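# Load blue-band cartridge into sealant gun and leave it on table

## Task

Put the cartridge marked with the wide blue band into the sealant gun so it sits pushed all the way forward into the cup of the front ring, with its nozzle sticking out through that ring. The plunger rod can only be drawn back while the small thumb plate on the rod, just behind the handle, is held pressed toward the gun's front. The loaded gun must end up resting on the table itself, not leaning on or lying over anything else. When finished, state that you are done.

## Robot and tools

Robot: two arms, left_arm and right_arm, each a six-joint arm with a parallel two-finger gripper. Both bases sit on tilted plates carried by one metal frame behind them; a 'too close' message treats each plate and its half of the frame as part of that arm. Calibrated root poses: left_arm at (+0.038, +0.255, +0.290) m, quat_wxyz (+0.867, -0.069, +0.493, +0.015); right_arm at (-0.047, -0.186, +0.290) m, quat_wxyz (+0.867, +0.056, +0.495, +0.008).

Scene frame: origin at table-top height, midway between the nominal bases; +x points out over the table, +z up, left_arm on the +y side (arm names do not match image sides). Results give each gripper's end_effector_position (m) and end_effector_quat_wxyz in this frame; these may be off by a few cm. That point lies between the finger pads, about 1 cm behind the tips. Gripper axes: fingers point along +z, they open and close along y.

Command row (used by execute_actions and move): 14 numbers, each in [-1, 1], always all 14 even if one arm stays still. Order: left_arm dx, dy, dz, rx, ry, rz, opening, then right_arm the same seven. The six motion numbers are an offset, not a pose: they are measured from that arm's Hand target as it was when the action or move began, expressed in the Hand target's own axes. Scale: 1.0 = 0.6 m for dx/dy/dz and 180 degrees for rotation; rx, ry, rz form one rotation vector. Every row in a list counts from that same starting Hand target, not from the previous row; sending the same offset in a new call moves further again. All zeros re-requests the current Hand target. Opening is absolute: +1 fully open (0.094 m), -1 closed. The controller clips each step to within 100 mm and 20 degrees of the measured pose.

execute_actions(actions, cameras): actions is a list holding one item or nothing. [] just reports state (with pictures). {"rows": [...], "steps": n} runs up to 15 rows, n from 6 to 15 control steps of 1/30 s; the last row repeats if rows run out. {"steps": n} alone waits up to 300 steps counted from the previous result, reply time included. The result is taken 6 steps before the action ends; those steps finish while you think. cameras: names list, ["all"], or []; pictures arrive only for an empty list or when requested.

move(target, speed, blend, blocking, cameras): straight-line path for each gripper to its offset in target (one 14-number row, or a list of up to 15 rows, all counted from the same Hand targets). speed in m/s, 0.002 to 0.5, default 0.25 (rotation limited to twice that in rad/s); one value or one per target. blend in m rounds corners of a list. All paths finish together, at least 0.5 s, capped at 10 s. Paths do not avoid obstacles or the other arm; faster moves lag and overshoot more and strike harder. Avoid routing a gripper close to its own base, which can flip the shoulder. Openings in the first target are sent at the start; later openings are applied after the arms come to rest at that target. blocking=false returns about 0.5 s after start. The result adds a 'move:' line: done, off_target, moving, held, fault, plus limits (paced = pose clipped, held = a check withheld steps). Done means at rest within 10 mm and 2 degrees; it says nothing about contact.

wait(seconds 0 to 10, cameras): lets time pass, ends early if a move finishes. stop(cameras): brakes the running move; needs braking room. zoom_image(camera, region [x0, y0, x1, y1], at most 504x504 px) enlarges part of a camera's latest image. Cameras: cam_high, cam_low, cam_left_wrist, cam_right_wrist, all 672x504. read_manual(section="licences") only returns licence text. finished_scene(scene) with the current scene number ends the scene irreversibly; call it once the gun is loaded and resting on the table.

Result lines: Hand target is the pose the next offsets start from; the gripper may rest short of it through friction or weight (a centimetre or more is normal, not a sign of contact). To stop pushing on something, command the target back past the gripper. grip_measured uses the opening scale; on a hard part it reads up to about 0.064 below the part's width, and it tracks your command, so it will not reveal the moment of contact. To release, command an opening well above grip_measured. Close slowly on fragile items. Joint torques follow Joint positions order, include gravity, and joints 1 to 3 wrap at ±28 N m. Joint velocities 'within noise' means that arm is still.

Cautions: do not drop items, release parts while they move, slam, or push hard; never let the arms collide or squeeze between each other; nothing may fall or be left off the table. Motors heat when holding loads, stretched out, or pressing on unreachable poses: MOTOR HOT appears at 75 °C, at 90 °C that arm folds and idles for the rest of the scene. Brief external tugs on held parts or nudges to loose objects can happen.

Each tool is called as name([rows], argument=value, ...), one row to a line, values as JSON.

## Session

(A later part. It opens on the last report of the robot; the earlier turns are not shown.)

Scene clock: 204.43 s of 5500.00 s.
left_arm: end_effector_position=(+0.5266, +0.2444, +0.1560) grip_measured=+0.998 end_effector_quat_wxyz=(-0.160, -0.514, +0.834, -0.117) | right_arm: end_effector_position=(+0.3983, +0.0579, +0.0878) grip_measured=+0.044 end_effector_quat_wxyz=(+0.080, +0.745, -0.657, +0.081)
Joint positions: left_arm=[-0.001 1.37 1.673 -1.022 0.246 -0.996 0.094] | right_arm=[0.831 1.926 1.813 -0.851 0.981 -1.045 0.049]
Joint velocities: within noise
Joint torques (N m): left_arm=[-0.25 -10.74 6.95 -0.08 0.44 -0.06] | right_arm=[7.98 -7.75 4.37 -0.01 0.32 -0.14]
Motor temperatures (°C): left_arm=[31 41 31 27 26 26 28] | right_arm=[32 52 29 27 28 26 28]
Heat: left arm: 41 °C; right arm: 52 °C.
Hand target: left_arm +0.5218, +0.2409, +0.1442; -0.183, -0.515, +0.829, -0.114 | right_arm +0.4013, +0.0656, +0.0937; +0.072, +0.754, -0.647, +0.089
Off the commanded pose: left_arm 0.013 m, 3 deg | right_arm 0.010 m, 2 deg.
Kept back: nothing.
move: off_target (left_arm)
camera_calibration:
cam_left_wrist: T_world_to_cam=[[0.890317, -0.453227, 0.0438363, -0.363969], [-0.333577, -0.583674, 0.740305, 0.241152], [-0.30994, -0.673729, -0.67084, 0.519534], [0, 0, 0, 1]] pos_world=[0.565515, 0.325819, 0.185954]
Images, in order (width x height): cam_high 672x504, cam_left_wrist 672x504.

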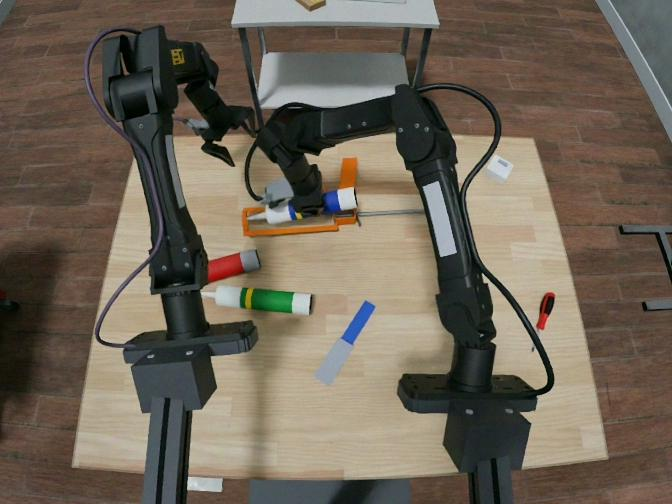

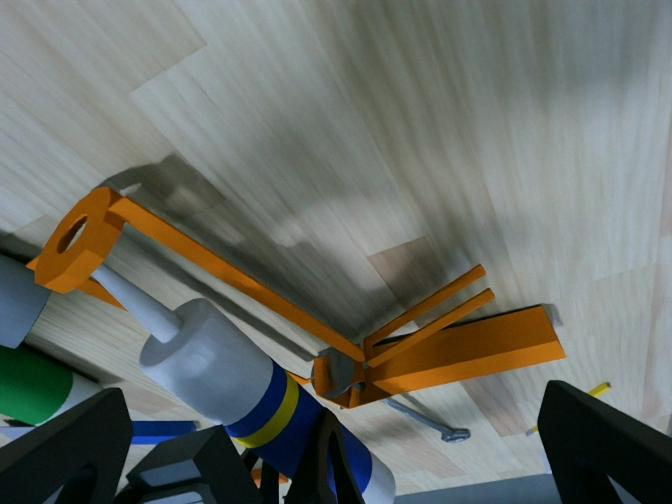

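move(target=[0,0,0,0,0,0,1,0.008,0,0.004,0,0.018,0,-0.15], speed=0.05, cameras=["cam_left_wrist","cam_high"])

zoom_image(camera="cam_high", region=[230, 170, 400, 260])

zoom_image(camera="cam_left_wrist", region=[20, 150, 320, 375])

Scene clock: 205.67 s of 5500.00 s.
left_arm: end_effector_position=(+0.5266, +0.2444, +0.1560) grip_measured=+0.998 end_effector_quat_wxyz=(-0.160, -0.514, +0.834, -0.117) | right_arm: end_effector_position=(+0.3952, +0.0596, +0.0811) grip_measured=+0.044 end_effector_quat_wxyz=(+0.088, +0.750, -0.649, +0.092)
Joint positions: left_arm=[-0.001 1.37 1.673 -1.022 0.246 -0.996 0.094] | right_arm=[0.831 1.959 1.828 -0.854 1.007 -1.047 0.049]
Joint velocities: within noise
Joint torques (N m): left_arm=[-0.24 -10.74 6.94 -0.09 0.44 -0.05] | right_arm=[8.13 -7.92 6.01 -0.5 0.53 0.09]
Motor temperatures (°C): left_arm=[31 41 31 27 26 26 28] | right_arm=[32 52 30 27 28 26 28]
Heat: left arm: 41 °C; right arm: 52 °C.
Hand target: left_arm +0.5218, +0.2409, +0.1442; -0.183, -0.515, +0.829, -0.114 | right_arm +0.4021, +0.0605, +0.0924; +0.090, +0.751, -0.645, +0.111
Off the commanded pose: left_arm 0.013 m, 3 deg | right_arm 0.013 m, 2 deg.
Kept back: nothing.
move: off_target (left_arm, right_arm)
camera_calibration:
cam_left_wrist: T_world_to_cam=[[0.890317, -0.453227, 0.0438363, -0.363969], [-0.333577, -0.583674, 0.740305, 0.241152], [-0.30994, -0.673729, -0.67084, 0.519534], [0, 0, 0, 1]] pos_world=[0.565515, 0.325819, 0.185954]
Images, in order (width x height): cam_high 672x504, cam_left_wrist 672x504.

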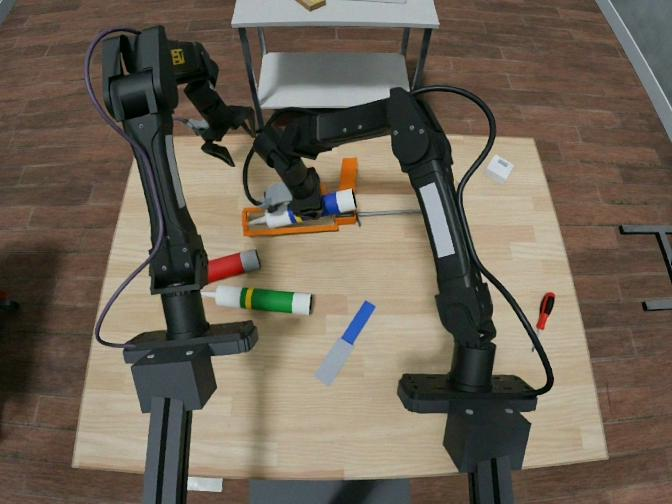

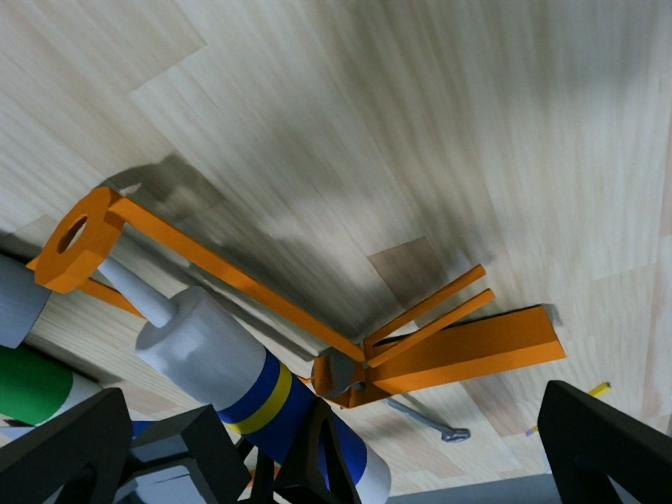

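Scaled by 2.965 from the camera's 672x504 image, which has a finer 960x720 frame.

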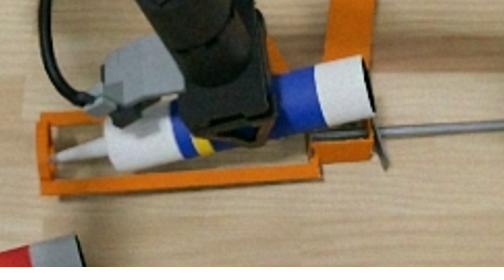

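Scaled by 1.680 from the camera's 672x504 image, which has a finer 960x720 frame.

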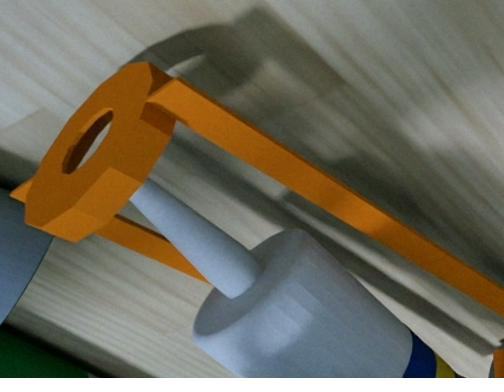

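move(target=[0,0,0,0,0,0,1,-0.03,0,-0.002,0,0,0,-0.15], speed=0.05, cameras=["cam_left_wrist","cam_high"])

zoom_image(camera="cam_high", region=[230, 170, 400, 260])

zoom_image(camera="cam_left_wrist", region=[20, 150, 320, 375])

Scene clock: 206.73 s of 5500.00 s.
left_arm: end_effector_position=(+0.5266, +0.2444, +0.1560) grip_measured=+0.998 end_effector_quat_wxyz=(-0.160, -0.514, +0.834, -0.117) | right_arm: end_effector_position=(+0.3955, +0.0676, +0.0718) grip_measured=+0.044 end_effector_quat_wxyz=(+0.096, +0.745, -0.653, +0.100)
Joint positions: left_arm=[-0.001 1.37 1.673 -1.022 0.246 -0.996 0.094] | right_arm=[0.831 2.028 1.906 -0.891 1.026 -1.012 0.049]
Joint velocities: left_arm=[within noise] | right_arm=[0.007 -0.007 0.046 -0.051 0.051 0.007 0]
Joint torques (N m): left_arm=[-0.25 -10.73 6.94 -0.09 0.44 -0.06] | right_arm=[10.13 -8.1 6.06 -0.5 0.47 0.09]
Motor temperatures (°C): left_arm=[31 41 31 27 26 26 28] | right_arm=[32 51 30 27 28 26 28]
Heat: left arm: 41 °C; right arm: 51 °C.
Hand target: left_arm +0.5218, +0.2409, +0.1442; -0.183, -0.515, +0.829, -0.114 | right_arm +0.3996, +0.0779, +0.0886; +0.090, +0.751, -0.645, +0.111
Off the commanded pose: left_arm 0.013 m, 3 deg | right_arm 0.020 m, 2 deg.
Kept back: nothing.
move: off_target (left_arm, right_arm)
camera_calibration:
cam_left_wrist: T_world_to_cam=[[0.890317, -0.453227, 0.0438363, -0.363969], [-0.333577, -0.583674, 0.740305, 0.241152], [-0.30994, -0.673729, -0.67084, 0.519534], [0, 0, 0, 1]] pos_world=[0.565515, 0.325819, 0.185954]
Images, in order (width x height): cam_high 672x504, cam_left_wrist 672x504.

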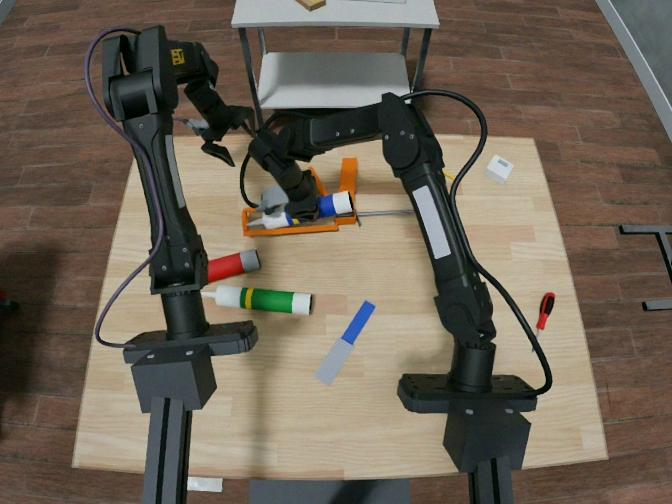

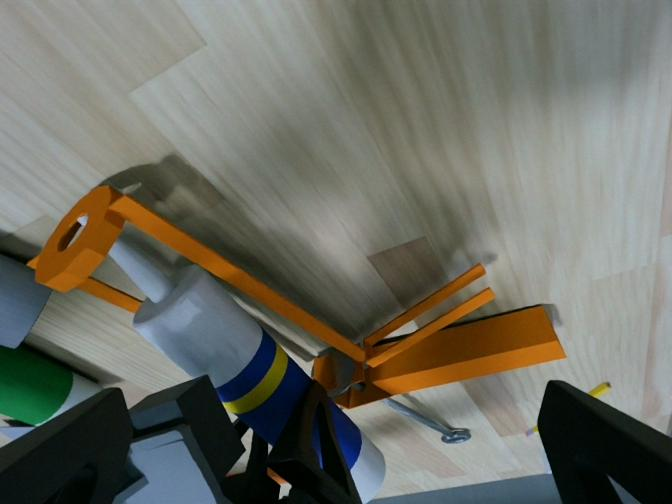

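Scaled by 2.965 from the camera's 672x504 image, which has a finer 960x720 frame.

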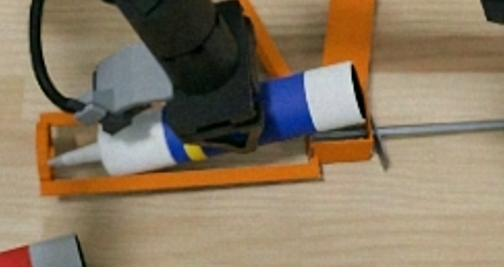

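Scaled by 1.680 from the camera's 672x504 image, which has a finer 960x720 frame.

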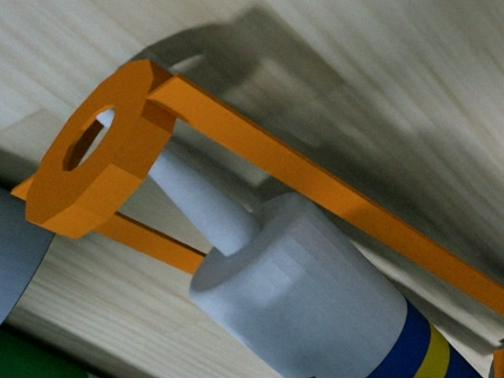

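move(target=[0,0,0,0,0,0,1,-0.0223,0,-0.0165,0,0,0,-0.15], speed=0.05, cameras=["cam_left_wrist","cam_high"])

zoom_image(camera="cam_high", region=[230, 170, 400, 260])

zoom_image(camera="cam_left_wrist", region=[20, 150, 320, 375])

Scene clock: 207.90 s of 5500.00 s.
left_arm: end_effector_position=(+0.5266, +0.2444, +0.1560) grip_measured=+0.998 end_effector_quat_wxyz=(-0.160, -0.514, +0.834, -0.117) | right_arm: end_effector_position=(+0.3975, +0.0700, +0.0709) grip_measured=+0.044 end_effector_quat_wxyz=(+0.108, +0.743, -0.652, +0.110)
Joint positions: left_arm=[-0.001 1.37 1.673 -1.022 0.246 -0.996 0.094] | right_arm=[0.836 2.08 1.992 -0.974 1.05 -0.966 0.049]
Joint velocities: left_arm=[within noise] | right_arm=[-0.012 0.012 0.051 -0.095 -0.007 -0.007 0]
Joint torques (N m): left_arm=[-0.25 -10.73 6.95 -0.09 0.44 -0.06] | right_arm=[12.59 -8.06 6.02 -0.48 0.4 0.11]
Motor temperatures (°C): left_arm=[31 41 31 27 26 26 28] | right_arm=[32 51 30 27 28 26 28]
Heat: left arm: 41 °C; right arm: 51 °C.
Hand target: left_arm +0.5218, +0.2409, +0.1442; -0.183, -0.515, +0.829, -0.114 | right_arm +0.3971, +0.0933, +0.0943; +0.090, +0.751, -0.645, +0.111
Off the commanded pose: left_arm 0.013 m, 3 deg | right_arm 0.033 m, 2 deg.
Kept back: nothing.
move: off_target (left_arm, right_arm)
camera_calibration:
cam_left_wrist: T_world_to_cam=[[0.890317, -0.453227, 0.0438363, -0.363969], [-0.333577, -0.583674, 0.740305, 0.241152], [-0.30994, -0.673729, -0.67084, 0.519534], [0, 0, 0, 1]] pos_world=[0.565515, 0.325819, 0.185954]
Images, in order (width x height): cam_high 672x504, cam_left_wrist 672x504.

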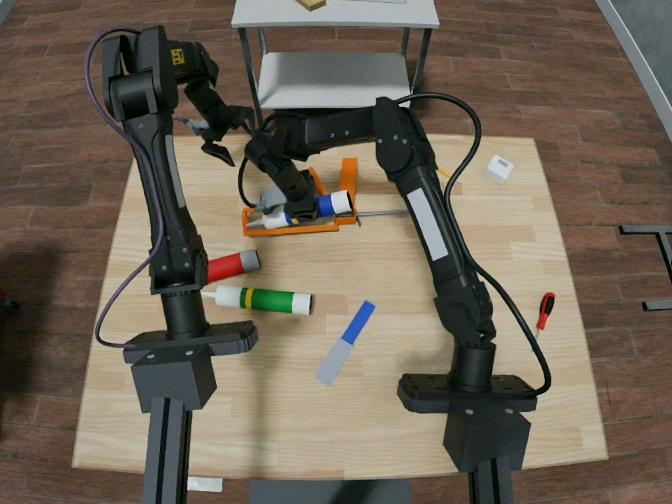

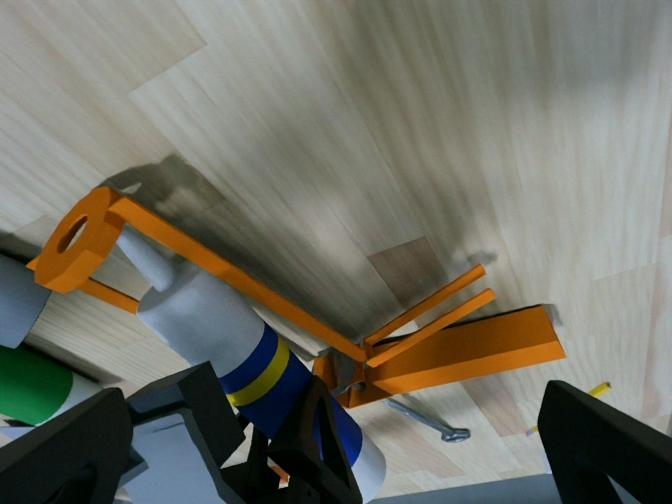

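Scaled by 2.965 from the camera's 672x504 image, which has a finer 960x720 frame.

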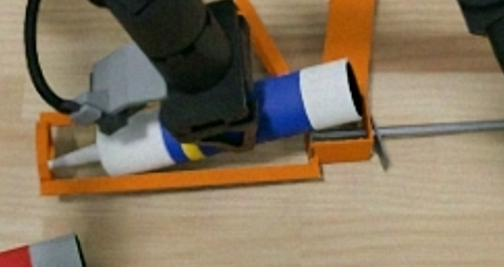

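Scaled by 1.680 from the camera's 672x504 image, which has a finer 960x720 frame.

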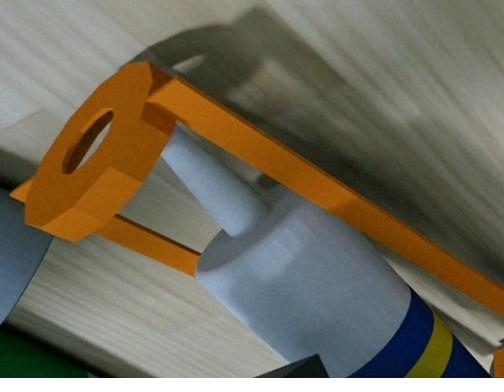

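move(target=[0,0,0,0,0,0,1,0.022,0,-0.016,0,-0.012,0,-0.15], speed=0.05, cameras=["cam_left_wrist","cam_high"])

zoom_image(camera="cam_high", region=[230, 170, 400, 260])

zoom_image(camera="cam_left_wrist", region=[20, 150, 320, 375])

Scene clock: 209.40 s of 5500.00 s.
left_arm: end_effector_position=(+0.5266, +0.2444, +0.1560) grip_measured=+0.998 end_effector_quat_wxyz=(-0.160, -0.514, +0.834, -0.117) | right_arm: end_effector_position=(+0.3827, +0.0677, +0.0682) grip_measured=+0.044 end_effector_quat_wxyz=(+0.121, +0.753, -0.638, +0.105)
Joint positions: left_arm=[-0.001 1.37 1.673 -1.022 0.246 -0.996 0.094] | right_arm=[0.84 2.075 1.944 -0.98 1.049 -0.959 0.049]
Joint velocities: within noise
Joint torques (N m): left_arm=[-0.25 -10.73 6.95 -0.09 0.44 -0.06] | right_arm=[12.23 -13.85 3.04 -0.22 0.09 -0.14]
Motor temperatures (°C): left_arm=[31 41 31 27 26 26 28] | right_arm=[33 52 30 27 28 26 28]
Heat: left arm: 41 °C; right arm: 52 °C.
Hand target: left_arm +0.5218, +0.2409, +0.1442; -0.183, -0.515, +0.829, -0.114 | right_arm +0.3985, +0.0834, +0.1072; +0.078, +0.753, -0.647, +0.096
Off the commanded pose: left_arm 0.013 m, 3 deg | right_arm 0.045 m, 5 deg.
Kept back: nothing.
move: off_target (left_arm, right_arm)
camera_calibration:
cam_left_wrist: T_world_to_cam=[[0.890317, -0.453227, 0.0438363, -0.363969], [-0.333577, -0.583674, 0.740305, 0.241152], [-0.30994, -0.673729, -0.67084, 0.519534], [0, 0, 0, 1]] pos_world=[0.565515, 0.325819, 0.185954]
Images, in order (width x height): cam_high 672x504, cam_left_wrist 672x504.

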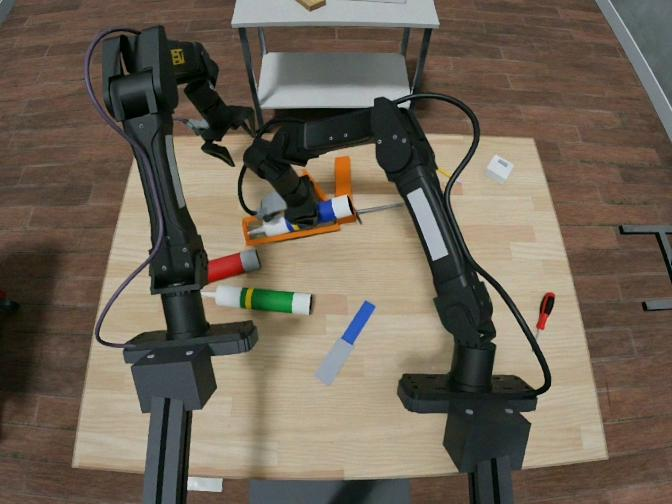

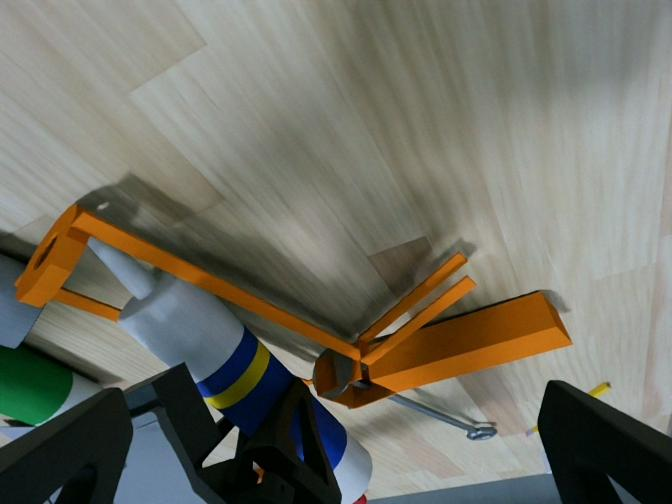

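Scaled by 2.965 from the camera's 672x504 image, which has a finer 960x720 frame.

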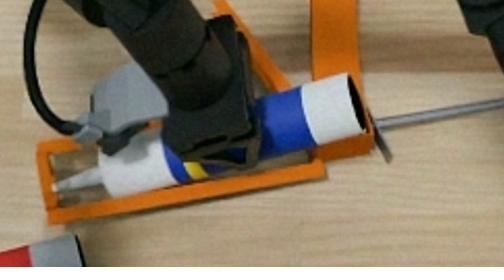

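Scaled by 1.680 from the camera's 672x504 image, which has a finer 960x720 frame.

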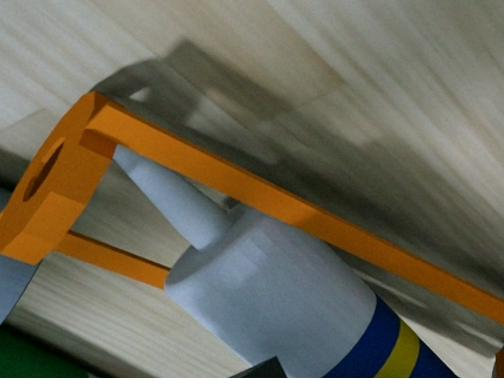

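execute_actions(actions=[])

zoom_image(camera="cam_high", region=[230, 170, 400, 300])

Scene clock: 211.27 s of 5500.00 s.
left_arm: end_effector_position=(+0.5266, +0.2444, +0.1560) grip_measured=+0.998 end_effector_quat_wxyz=(-0.160, -0.514, +0.834, -0.117) | right_arm: end_effector_position=(+0.3827, +0.0677, +0.0682) grip_measured=+0.044 end_effector_quat_wxyz=(+0.121, +0.753, -0.639, +0.105)
Joint positions: left_arm=[-0.001 1.37 1.673 -1.022 0.246 -0.996 0.094] | right_arm=[0.84 2.075 1.944 -0.98 1.049 -0.958 0.049]
Joint velocities: within noise
Joint torques (N m): left_arm=[-0.25 -10.73 6.94 -0.08 0.43 -0.06] | right_arm=[12.22 -13.85 3.04 -0.23 0.09 -0.14]
Motor temperatures (°C): left_arm=[31 41 31 27 26 26 28] | right_arm=[33 54 29 27 28 26 28]
Heat: left arm: 41 °C; right arm: 54 °C.
Hand target: left_arm +0.5218, +0.2409, +0.1442; -0.183, -0.515, +0.829, -0.114 | right_arm +0.3985, +0.0834, +0.1072; +0.078, +0.753, -0.647, +0.096
Off the commanded pose: left_arm 0.013 m, 3 deg | right_arm 0.045 m, 5 deg.
Steps of this call (1-56: nothing new was sent). Readings (end_effector_position of left_arm | right_arm):
1: (+0.5266, +0.2444, +0.1560) | (+0.3827, +0.0677, +0.0682)
2: (+0.5266, +0.2444, +0.1560) | (+0.3827, +0.0677, +0.0682)
4: (+0.5266, +0.2444, +0.1560) | (+0.3827, +0.0677, +0.0682)
8: (+0.5266, +0.2444, +0.1560) | (+0.3827, +0.0677, +0.0682)
56: the state above
camera_calibration:
cam_left_wrist: T_world_to_cam=[[0.890317, -0.453227, 0.0438363, -0.363969], [-0.333577, -0.583674, 0.740305, 0.241152], [-0.30994, -0.673729, -0.67084, 0.519534], [0, 0, 0, 1]] pos_world=[0.565515, 0.325819, 0.185954]
cam_right_wrist: T_world_to_cam=[[0.990491, 0.132564, -0.0368117, -0.386333], [0.120768, -0.709581, 0.694197, -0.00336629], [0.0659047, -0.692041, -0.718843, 0.159542], [0, 0, 0, 1]] pos_world=[0.372552, 0.159235, 0.102801]

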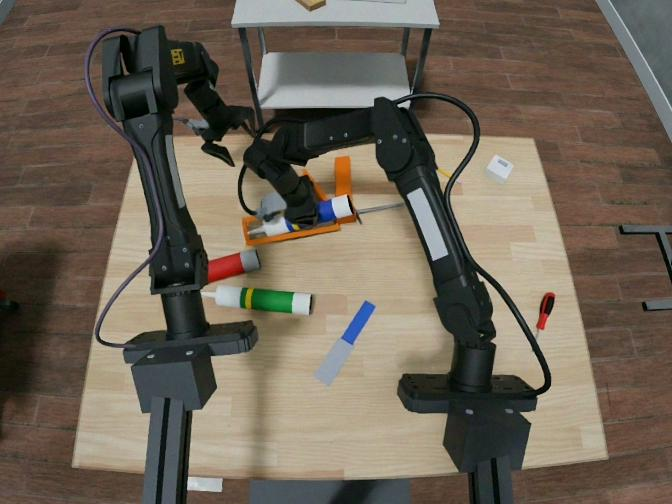

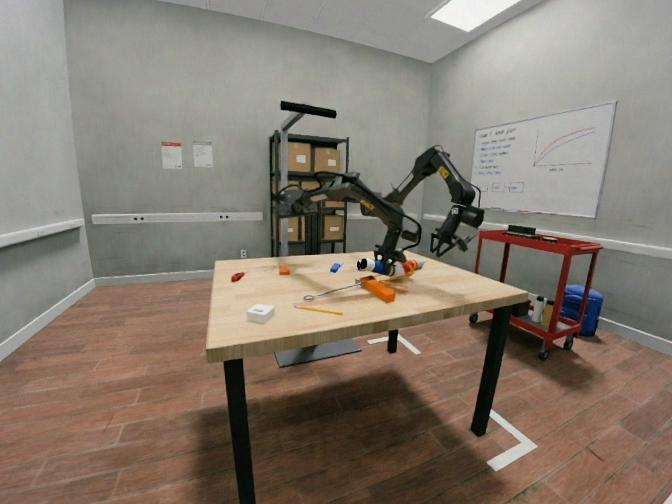

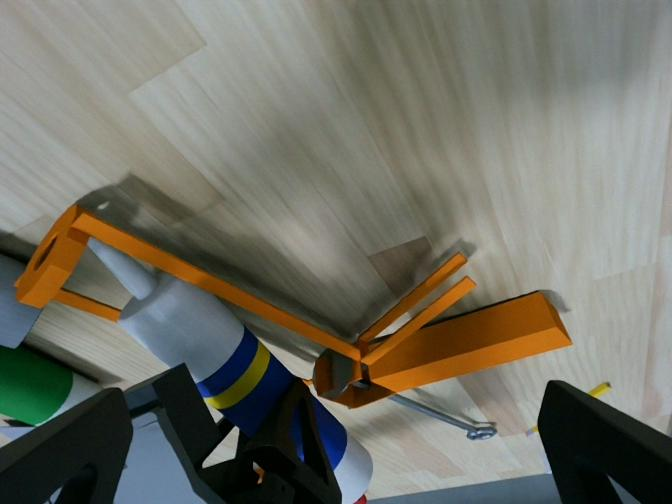

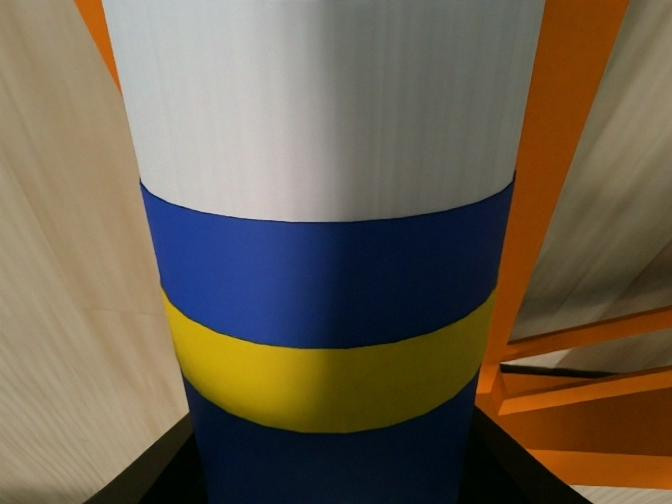

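Scaled by 2.965 from the camera's 672x504 image, which has a finer 960x720 frame.

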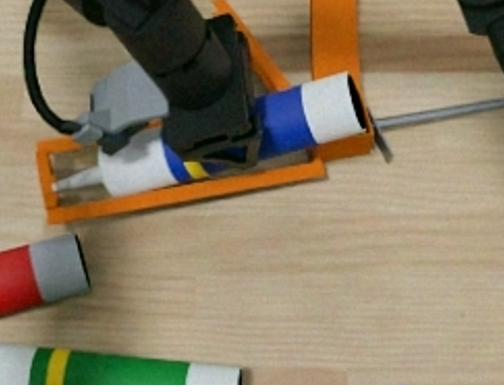

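move(target=[0,0,0,0,0,0,1,0.0017,0.0165,-0.0169,0,-0.01,0,-0.15], speed=0.1, cameras=["cam_high","cam_left_wrist"])

zoom_image(camera="cam_high", region=[230, 170, 400, 300])

Scene clock: 212.93 s of 5500.00 s.
left_arm: end_effector_position=(+0.5266, +0.2444, +0.1560) grip_measured=+0.998 end_effector_quat_wxyz=(-0.160, -0.514, +0.834, -0.117) | right_arm: end_effector_position=(+0.3761, +0.0655, +0.0802) grip_measured=+0.044 end_effector_quat_wxyz=(+0.112, +0.754, -0.640, +0.099)
Joint positions: left_arm=[-0.001 1.37 1.673 -1.022 0.246 -0.996 0.094] | right_arm=[0.86 2.014 1.858 -0.953 1.044 -0.95 0.049]
Joint velocities: within noise
Joint torques (N m): left_arm=[-0.25 -10.73 6.95 -0.09 0.43 -0.06] | right_arm=[12.25 -13.31 2.82 -0.16 0 -0.05]
Motor temperatures (°C): left_arm=[31 41 31 27 26 26 28] | right_arm=[34 55 29 27 28 26 28]
Heat: left arm: 41 °C; right arm: 55 °C.
Hand target: left_arm +0.5218, +0.2409, +0.1442; -0.183, -0.515, +0.829, -0.114 | right_arm +0.3884, +0.0834, +0.1172; +0.068, +0.754, -0.648, +0.085
Off the commanded pose: left_arm 0.013 m, 3 deg | right_arm 0.043 m, 5 deg.
Kept back: nothing.
move: off_target (left_arm, right_arm)
camera_calibration:
cam_left_wrist: T_world_to_cam=[[0.890317, -0.453227, 0.0438363, -0.363969], [-0.333577, -0.583674, 0.740305, 0.241152], [-0.30994, -0.673729, -0.67084, 0.519534], [0, 0, 0, 1]] pos_world=[0.565515, 0.325819, 0.185954]
Images, in order (width x height): cam_high 672x504, cam_left_wrist 672x504.

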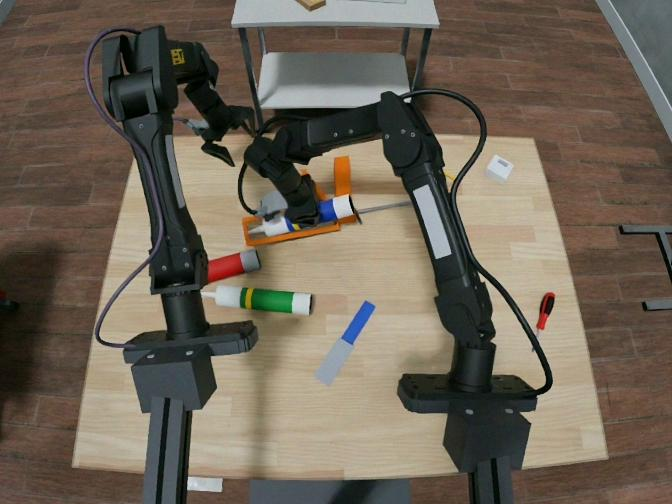

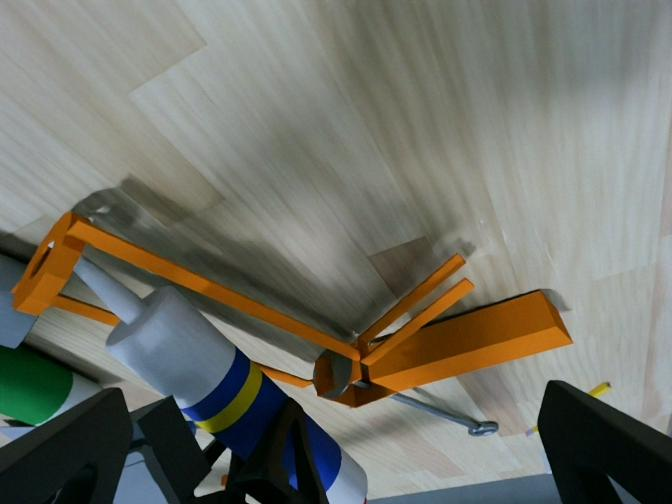

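Scaled by 2.965 from the camera's 672x504 image, which has a finer 960x720 frame.

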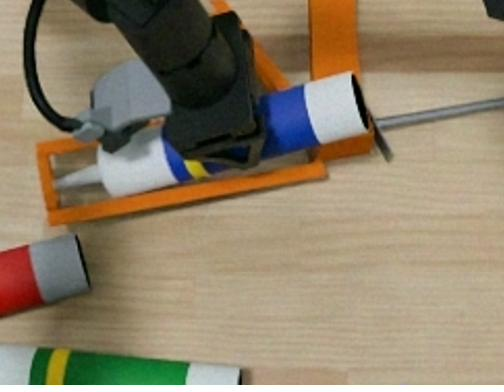

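zoom_image(camera="cam_left_wrist", region=[0, 180, 200, 360])

zoom_image(camera="cam_high", region=[235, 205, 295, 250])

Scaled by 2.520 from the camera's 672x504 image, which has a finer 960x720 frame.

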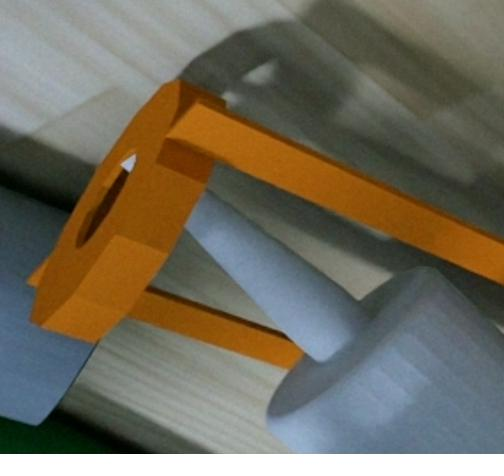

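Scaled by 8.400 from the camera's 672x504 image, which has a finer 960x720 frame.

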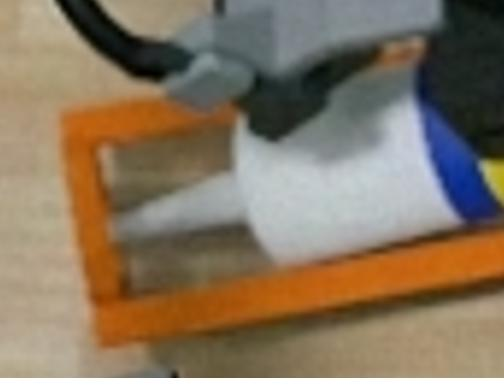

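zoom_image(camera="cam_left_wrist", region=[5, 200, 105, 290])

Scaled by 5.040 from the camera's 672x504 image, which has a finer 960x720 frame.

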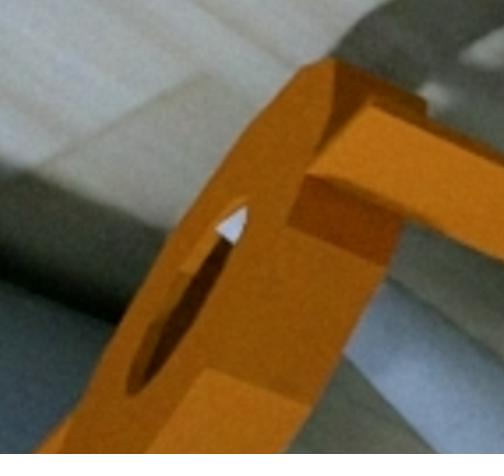

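move(target=[0,0,0,0,0,0,1,0,0.006,-0.003,0,-0.012,0,-0.15], speed=0.1, cameras=["cam_high","cam_left_wrist"])

zoom_image(camera="cam_left_wrist", region=[0, 180, 200, 360])

zoom_image(camera="cam_high", region=[235, 205, 295, 250])

Scene clock: 215.93 s of 5500.00 s.
left_arm: end_effector_position=(+0.5266, +0.2444, +0.1560) grip_measured=+0.998 end_effector_quat_wxyz=(-0.160, -0.514, +0.834, -0.117) | right_arm: end_effector_position=(+0.3687, +0.0692, +0.0822) grip_measured=+0.044 end_effector_quat_wxyz=(+0.099, +0.754, -0.644, +0.080)
Joint positions: left_arm=[-0.001 1.37 1.673 -1.022 0.246 -0.996 0.094] | right_arm=[0.866 1.974 1.788 -0.89 1.006 -0.972 0.049]
Joint velocities: within noise
Joint torques (N m): left_arm=[-0.25 -10.73 6.94 -0.09 0.43 -0.06] | right_arm=[11.55 -13.52 2.93 -0.13 0.05 -0.15]
Motor temperatures (°C): left_arm=[31 41 31 27 26 26 28] | right_arm=[35 57 29 27 28 26 29]
Heat: left arm: 41 °C; right arm: 57 °C.
Hand target: left_arm +0.5218, +0.2409, +0.1442; -0.183, -0.515, +0.829, -0.114 | right_arm +0.3847, +0.0832, +0.1188; +0.055, +0.756, -0.649, +0.070
Off the commanded pose: left_arm 0.013 m, 3 deg | right_arm 0.042 m, 5 deg.
Kept back: nothing.
move: off_target (left_arm, right_arm)
camera_calibration:
cam_left_wrist: T_world_to_cam=[[0.890317, -0.453227, 0.0438363, -0.363969], [-0.333577, -0.583674, 0.740305, 0.241152], [-0.30994, -0.673729, -0.67084, 0.519534], [0, 0, 0, 1]] pos_world=[0.565515, 0.325819, 0.185954]
Images, in order (width x height): cam_high 672x504, cam_left_wrist 672x504.

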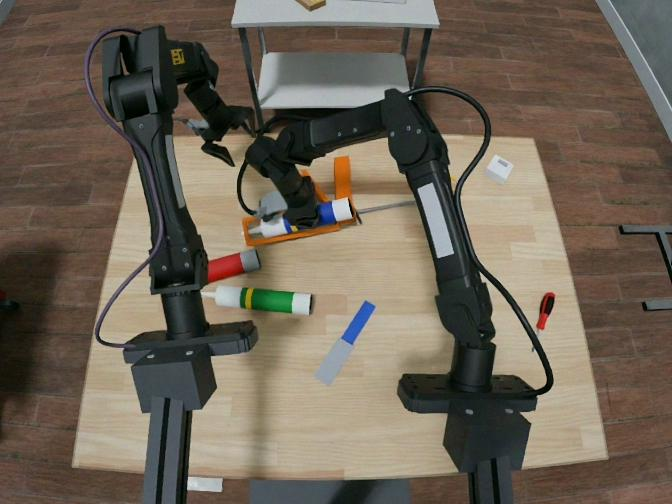

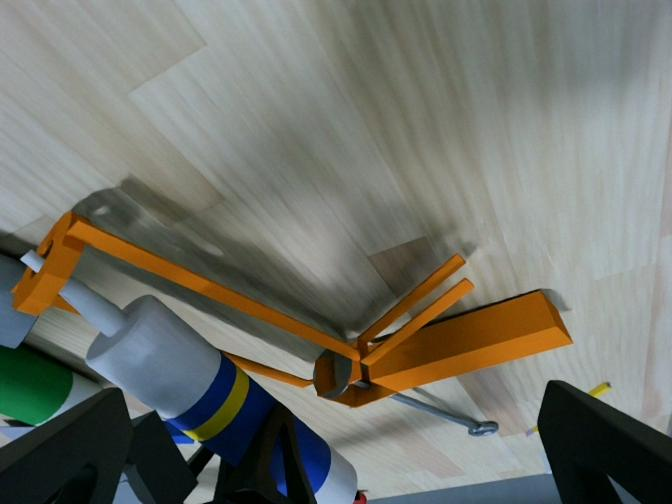

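Scaled by 2.520 from the camera's 672x504 image, which has a finer 960x720 frame.

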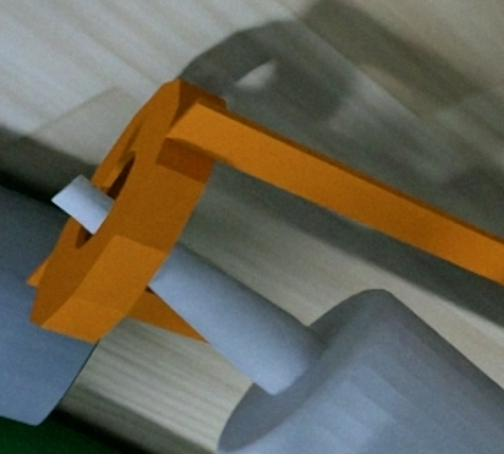

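Scaled by 8.400 from the camera's 672x504 image, which has a finer 960x720 frame.

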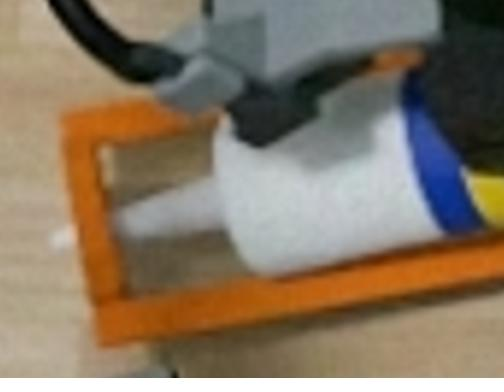

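move(target=[0,0,0,0,0,0,1,-0.0255,0,0.0005,0,0,0,-0.15], speed=0.1, cameras=["cam_high","cam_left_wrist"])

zoom_image(camera="cam_high", region=[230, 170, 400, 300])

Scene clock: 217.20 s of 5500.00 s.
left_arm: end_effector_position=(+0.5266, +0.2444, +0.1560) grip_measured=+0.998 end_effector_quat_wxyz=(-0.160, -0.514, +0.834, -0.117) | right_arm: end_effector_position=(+0.3751, +0.0761, +0.0876) grip_measured=+0.044 end_effector_quat_wxyz=(+0.087, +0.755, -0.646, +0.079)
Joint positions: left_arm=[-0.001 1.37 1.673 -1.022 0.246 -0.996 0.094] | right_arm=[0.878 1.974 1.809 -0.884 1.006 -0.985 0.049]
Joint velocities: within noise
Joint torques (N m): left_arm=[-0.25 -10.74 6.94 -0.09 0.44 -0.06] | right_arm=[12.15 -9.22 6.12 -0.4 0.14 0.09]
Motor temperatures (°C): left_arm=[31 41 31 27 26 26 28] | right_arm=[35 57 29 27 28 26 29]
Heat: left arm: 41 °C; right arm: 57 °C.
Hand target: left_arm +0.5218, +0.2409, +0.1442; -0.183, -0.515, +0.829, -0.114 | right_arm +0.3826, +0.0980, +0.1158; +0.055, +0.756, -0.649, +0.070
Off the commanded pose: left_arm 0.013 m, 3 deg | right_arm 0.037 m, 4 deg.
Kept back: nothing.
move: off_target (left_arm, right_arm)
camera_calibration:
cam_left_wrist: T_world_to_cam=[[0.890317, -0.453227, 0.0438363, -0.363969], [-0.333577, -0.583674, 0.740305, 0.241152], [-0.30994, -0.673729, -0.67084, 0.519534], [0, 0, 0, 1]] pos_world=[0.565515, 0.325819, 0.185954]
Images, in order (width x height): cam_high 672x504, cam_left_wrist 672x504.

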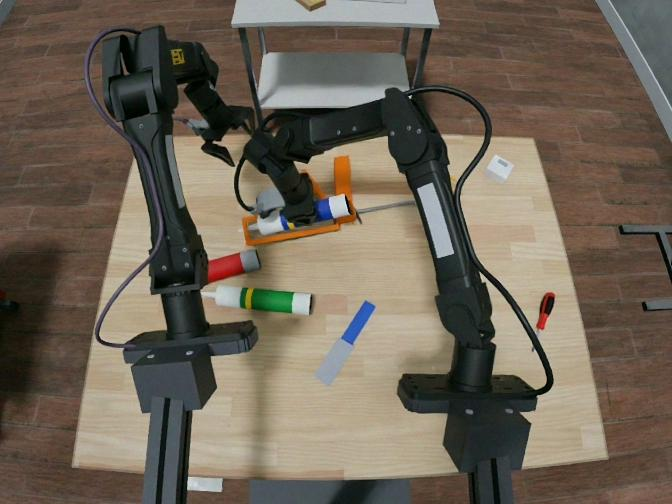

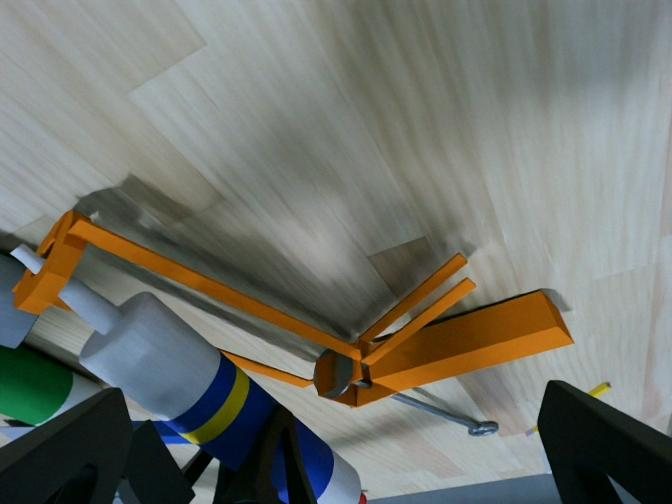

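Scaled by 2.965 from the camera's 672x504 image, which has a finer 960x720 frame.

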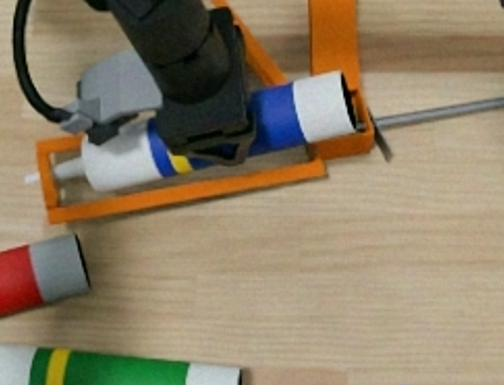

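move(target=[0,0,0,0,0,0,1,-0.0353,0,0.0073,0,0,0,-0.15], speed=0.1, cameras=["cam_high","cam_left_wrist"])

zoom_image(camera="cam_high", region=[230, 170, 400, 300])

Scene clock: 218.40 s of 5500.00 s.
left_arm: end_effector_position=(+0.5266, +0.2444, +0.1560) grip_measured=+0.998 end_effector_quat_wxyz=(-0.160, -0.514, +0.834, -0.117) | right_arm: end_effector_position=(+0.3757, +0.0909, +0.0808) grip_measured=+0.044 end_effector_quat_wxyz=(+0.087, +0.754, -0.647, +0.078)
Joint positions: left_arm=[-0.001 1.37 1.673 -1.022 0.246 -0.996 0.094] | right_arm=[0.886 2.041 1.894 -0.911 1.007 -0.97 0.049]
Joint velocities: within noise
Joint torques (N m): left_arm=[-0.25 -10.73 6.94 -0.09 0.44 -0.06] | right_arm=[13.03 -8.24 6.37 -0.33 0.17 0.14]
Motor temperatures (°C): left_arm=[31 41 31 27 26 26 28] | right_arm=[35 57 29 27 28 26 29]
Heat: left arm: 41 °C; right arm: 57 °C.
Hand target: left_arm +0.5218, +0.2409, +0.1442; -0.183, -0.515, +0.829, -0.114 | right_arm +0.3795, +0.1179, +0.1077; +0.055, +0.756, -0.649, +0.070
Off the commanded pose: left_arm 0.013 m, 3 deg | right_arm 0.038 m, 4 deg.
Kept back: nothing.
move: off_target (left_arm, right_arm)
camera_calibration:
cam_left_wrist: T_world_to_cam=[[0.890317, -0.453227, 0.0438363, -0.363969], [-0.333577, -0.583674, 0.740305, 0.241152], [-0.30994, -0.673729, -0.67084, 0.519534], [0, 0, 0, 1]] pos_world=[0.565515, 0.325819, 0.185954]
Images, in order (width x height): cam_high 672x504, cam_left_wrist 672x504.

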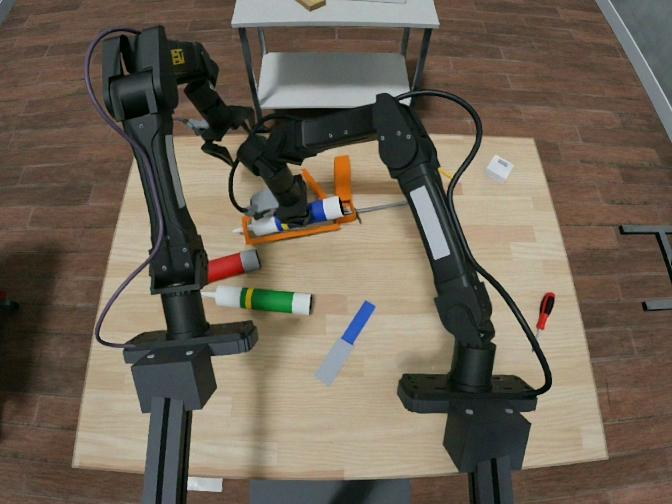

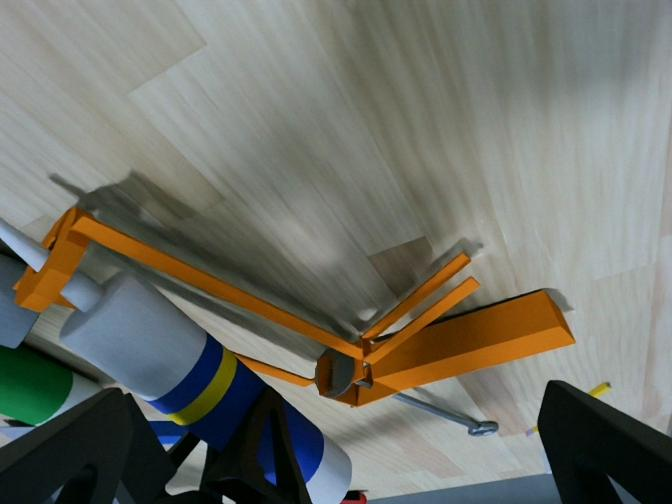

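Scaled by 2.965 from the camera's 672x504 image, which has a finer 960x720 frame.

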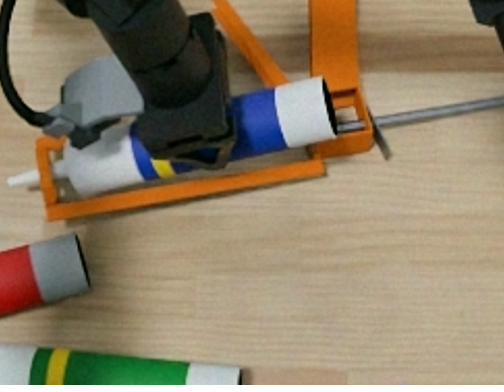

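zoom_image(camera="cam_left_wrist", region=[0, 180, 380, 504])

zoom_image(camera="cam_low", region=[320, 230, 460, 320])

Scaled by 1.326 from the camera's 672x504 image, which has a finer 960x720 frame.

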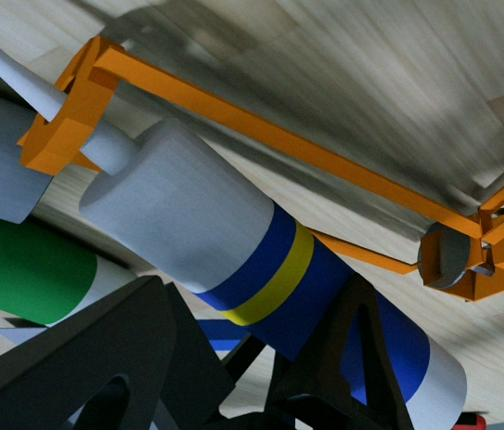

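This scene's latest camera images include none from cam_low. They are from: cam_high, cam_left_wrist. cam_low's image comes with the result of a call that names it in "cameras".


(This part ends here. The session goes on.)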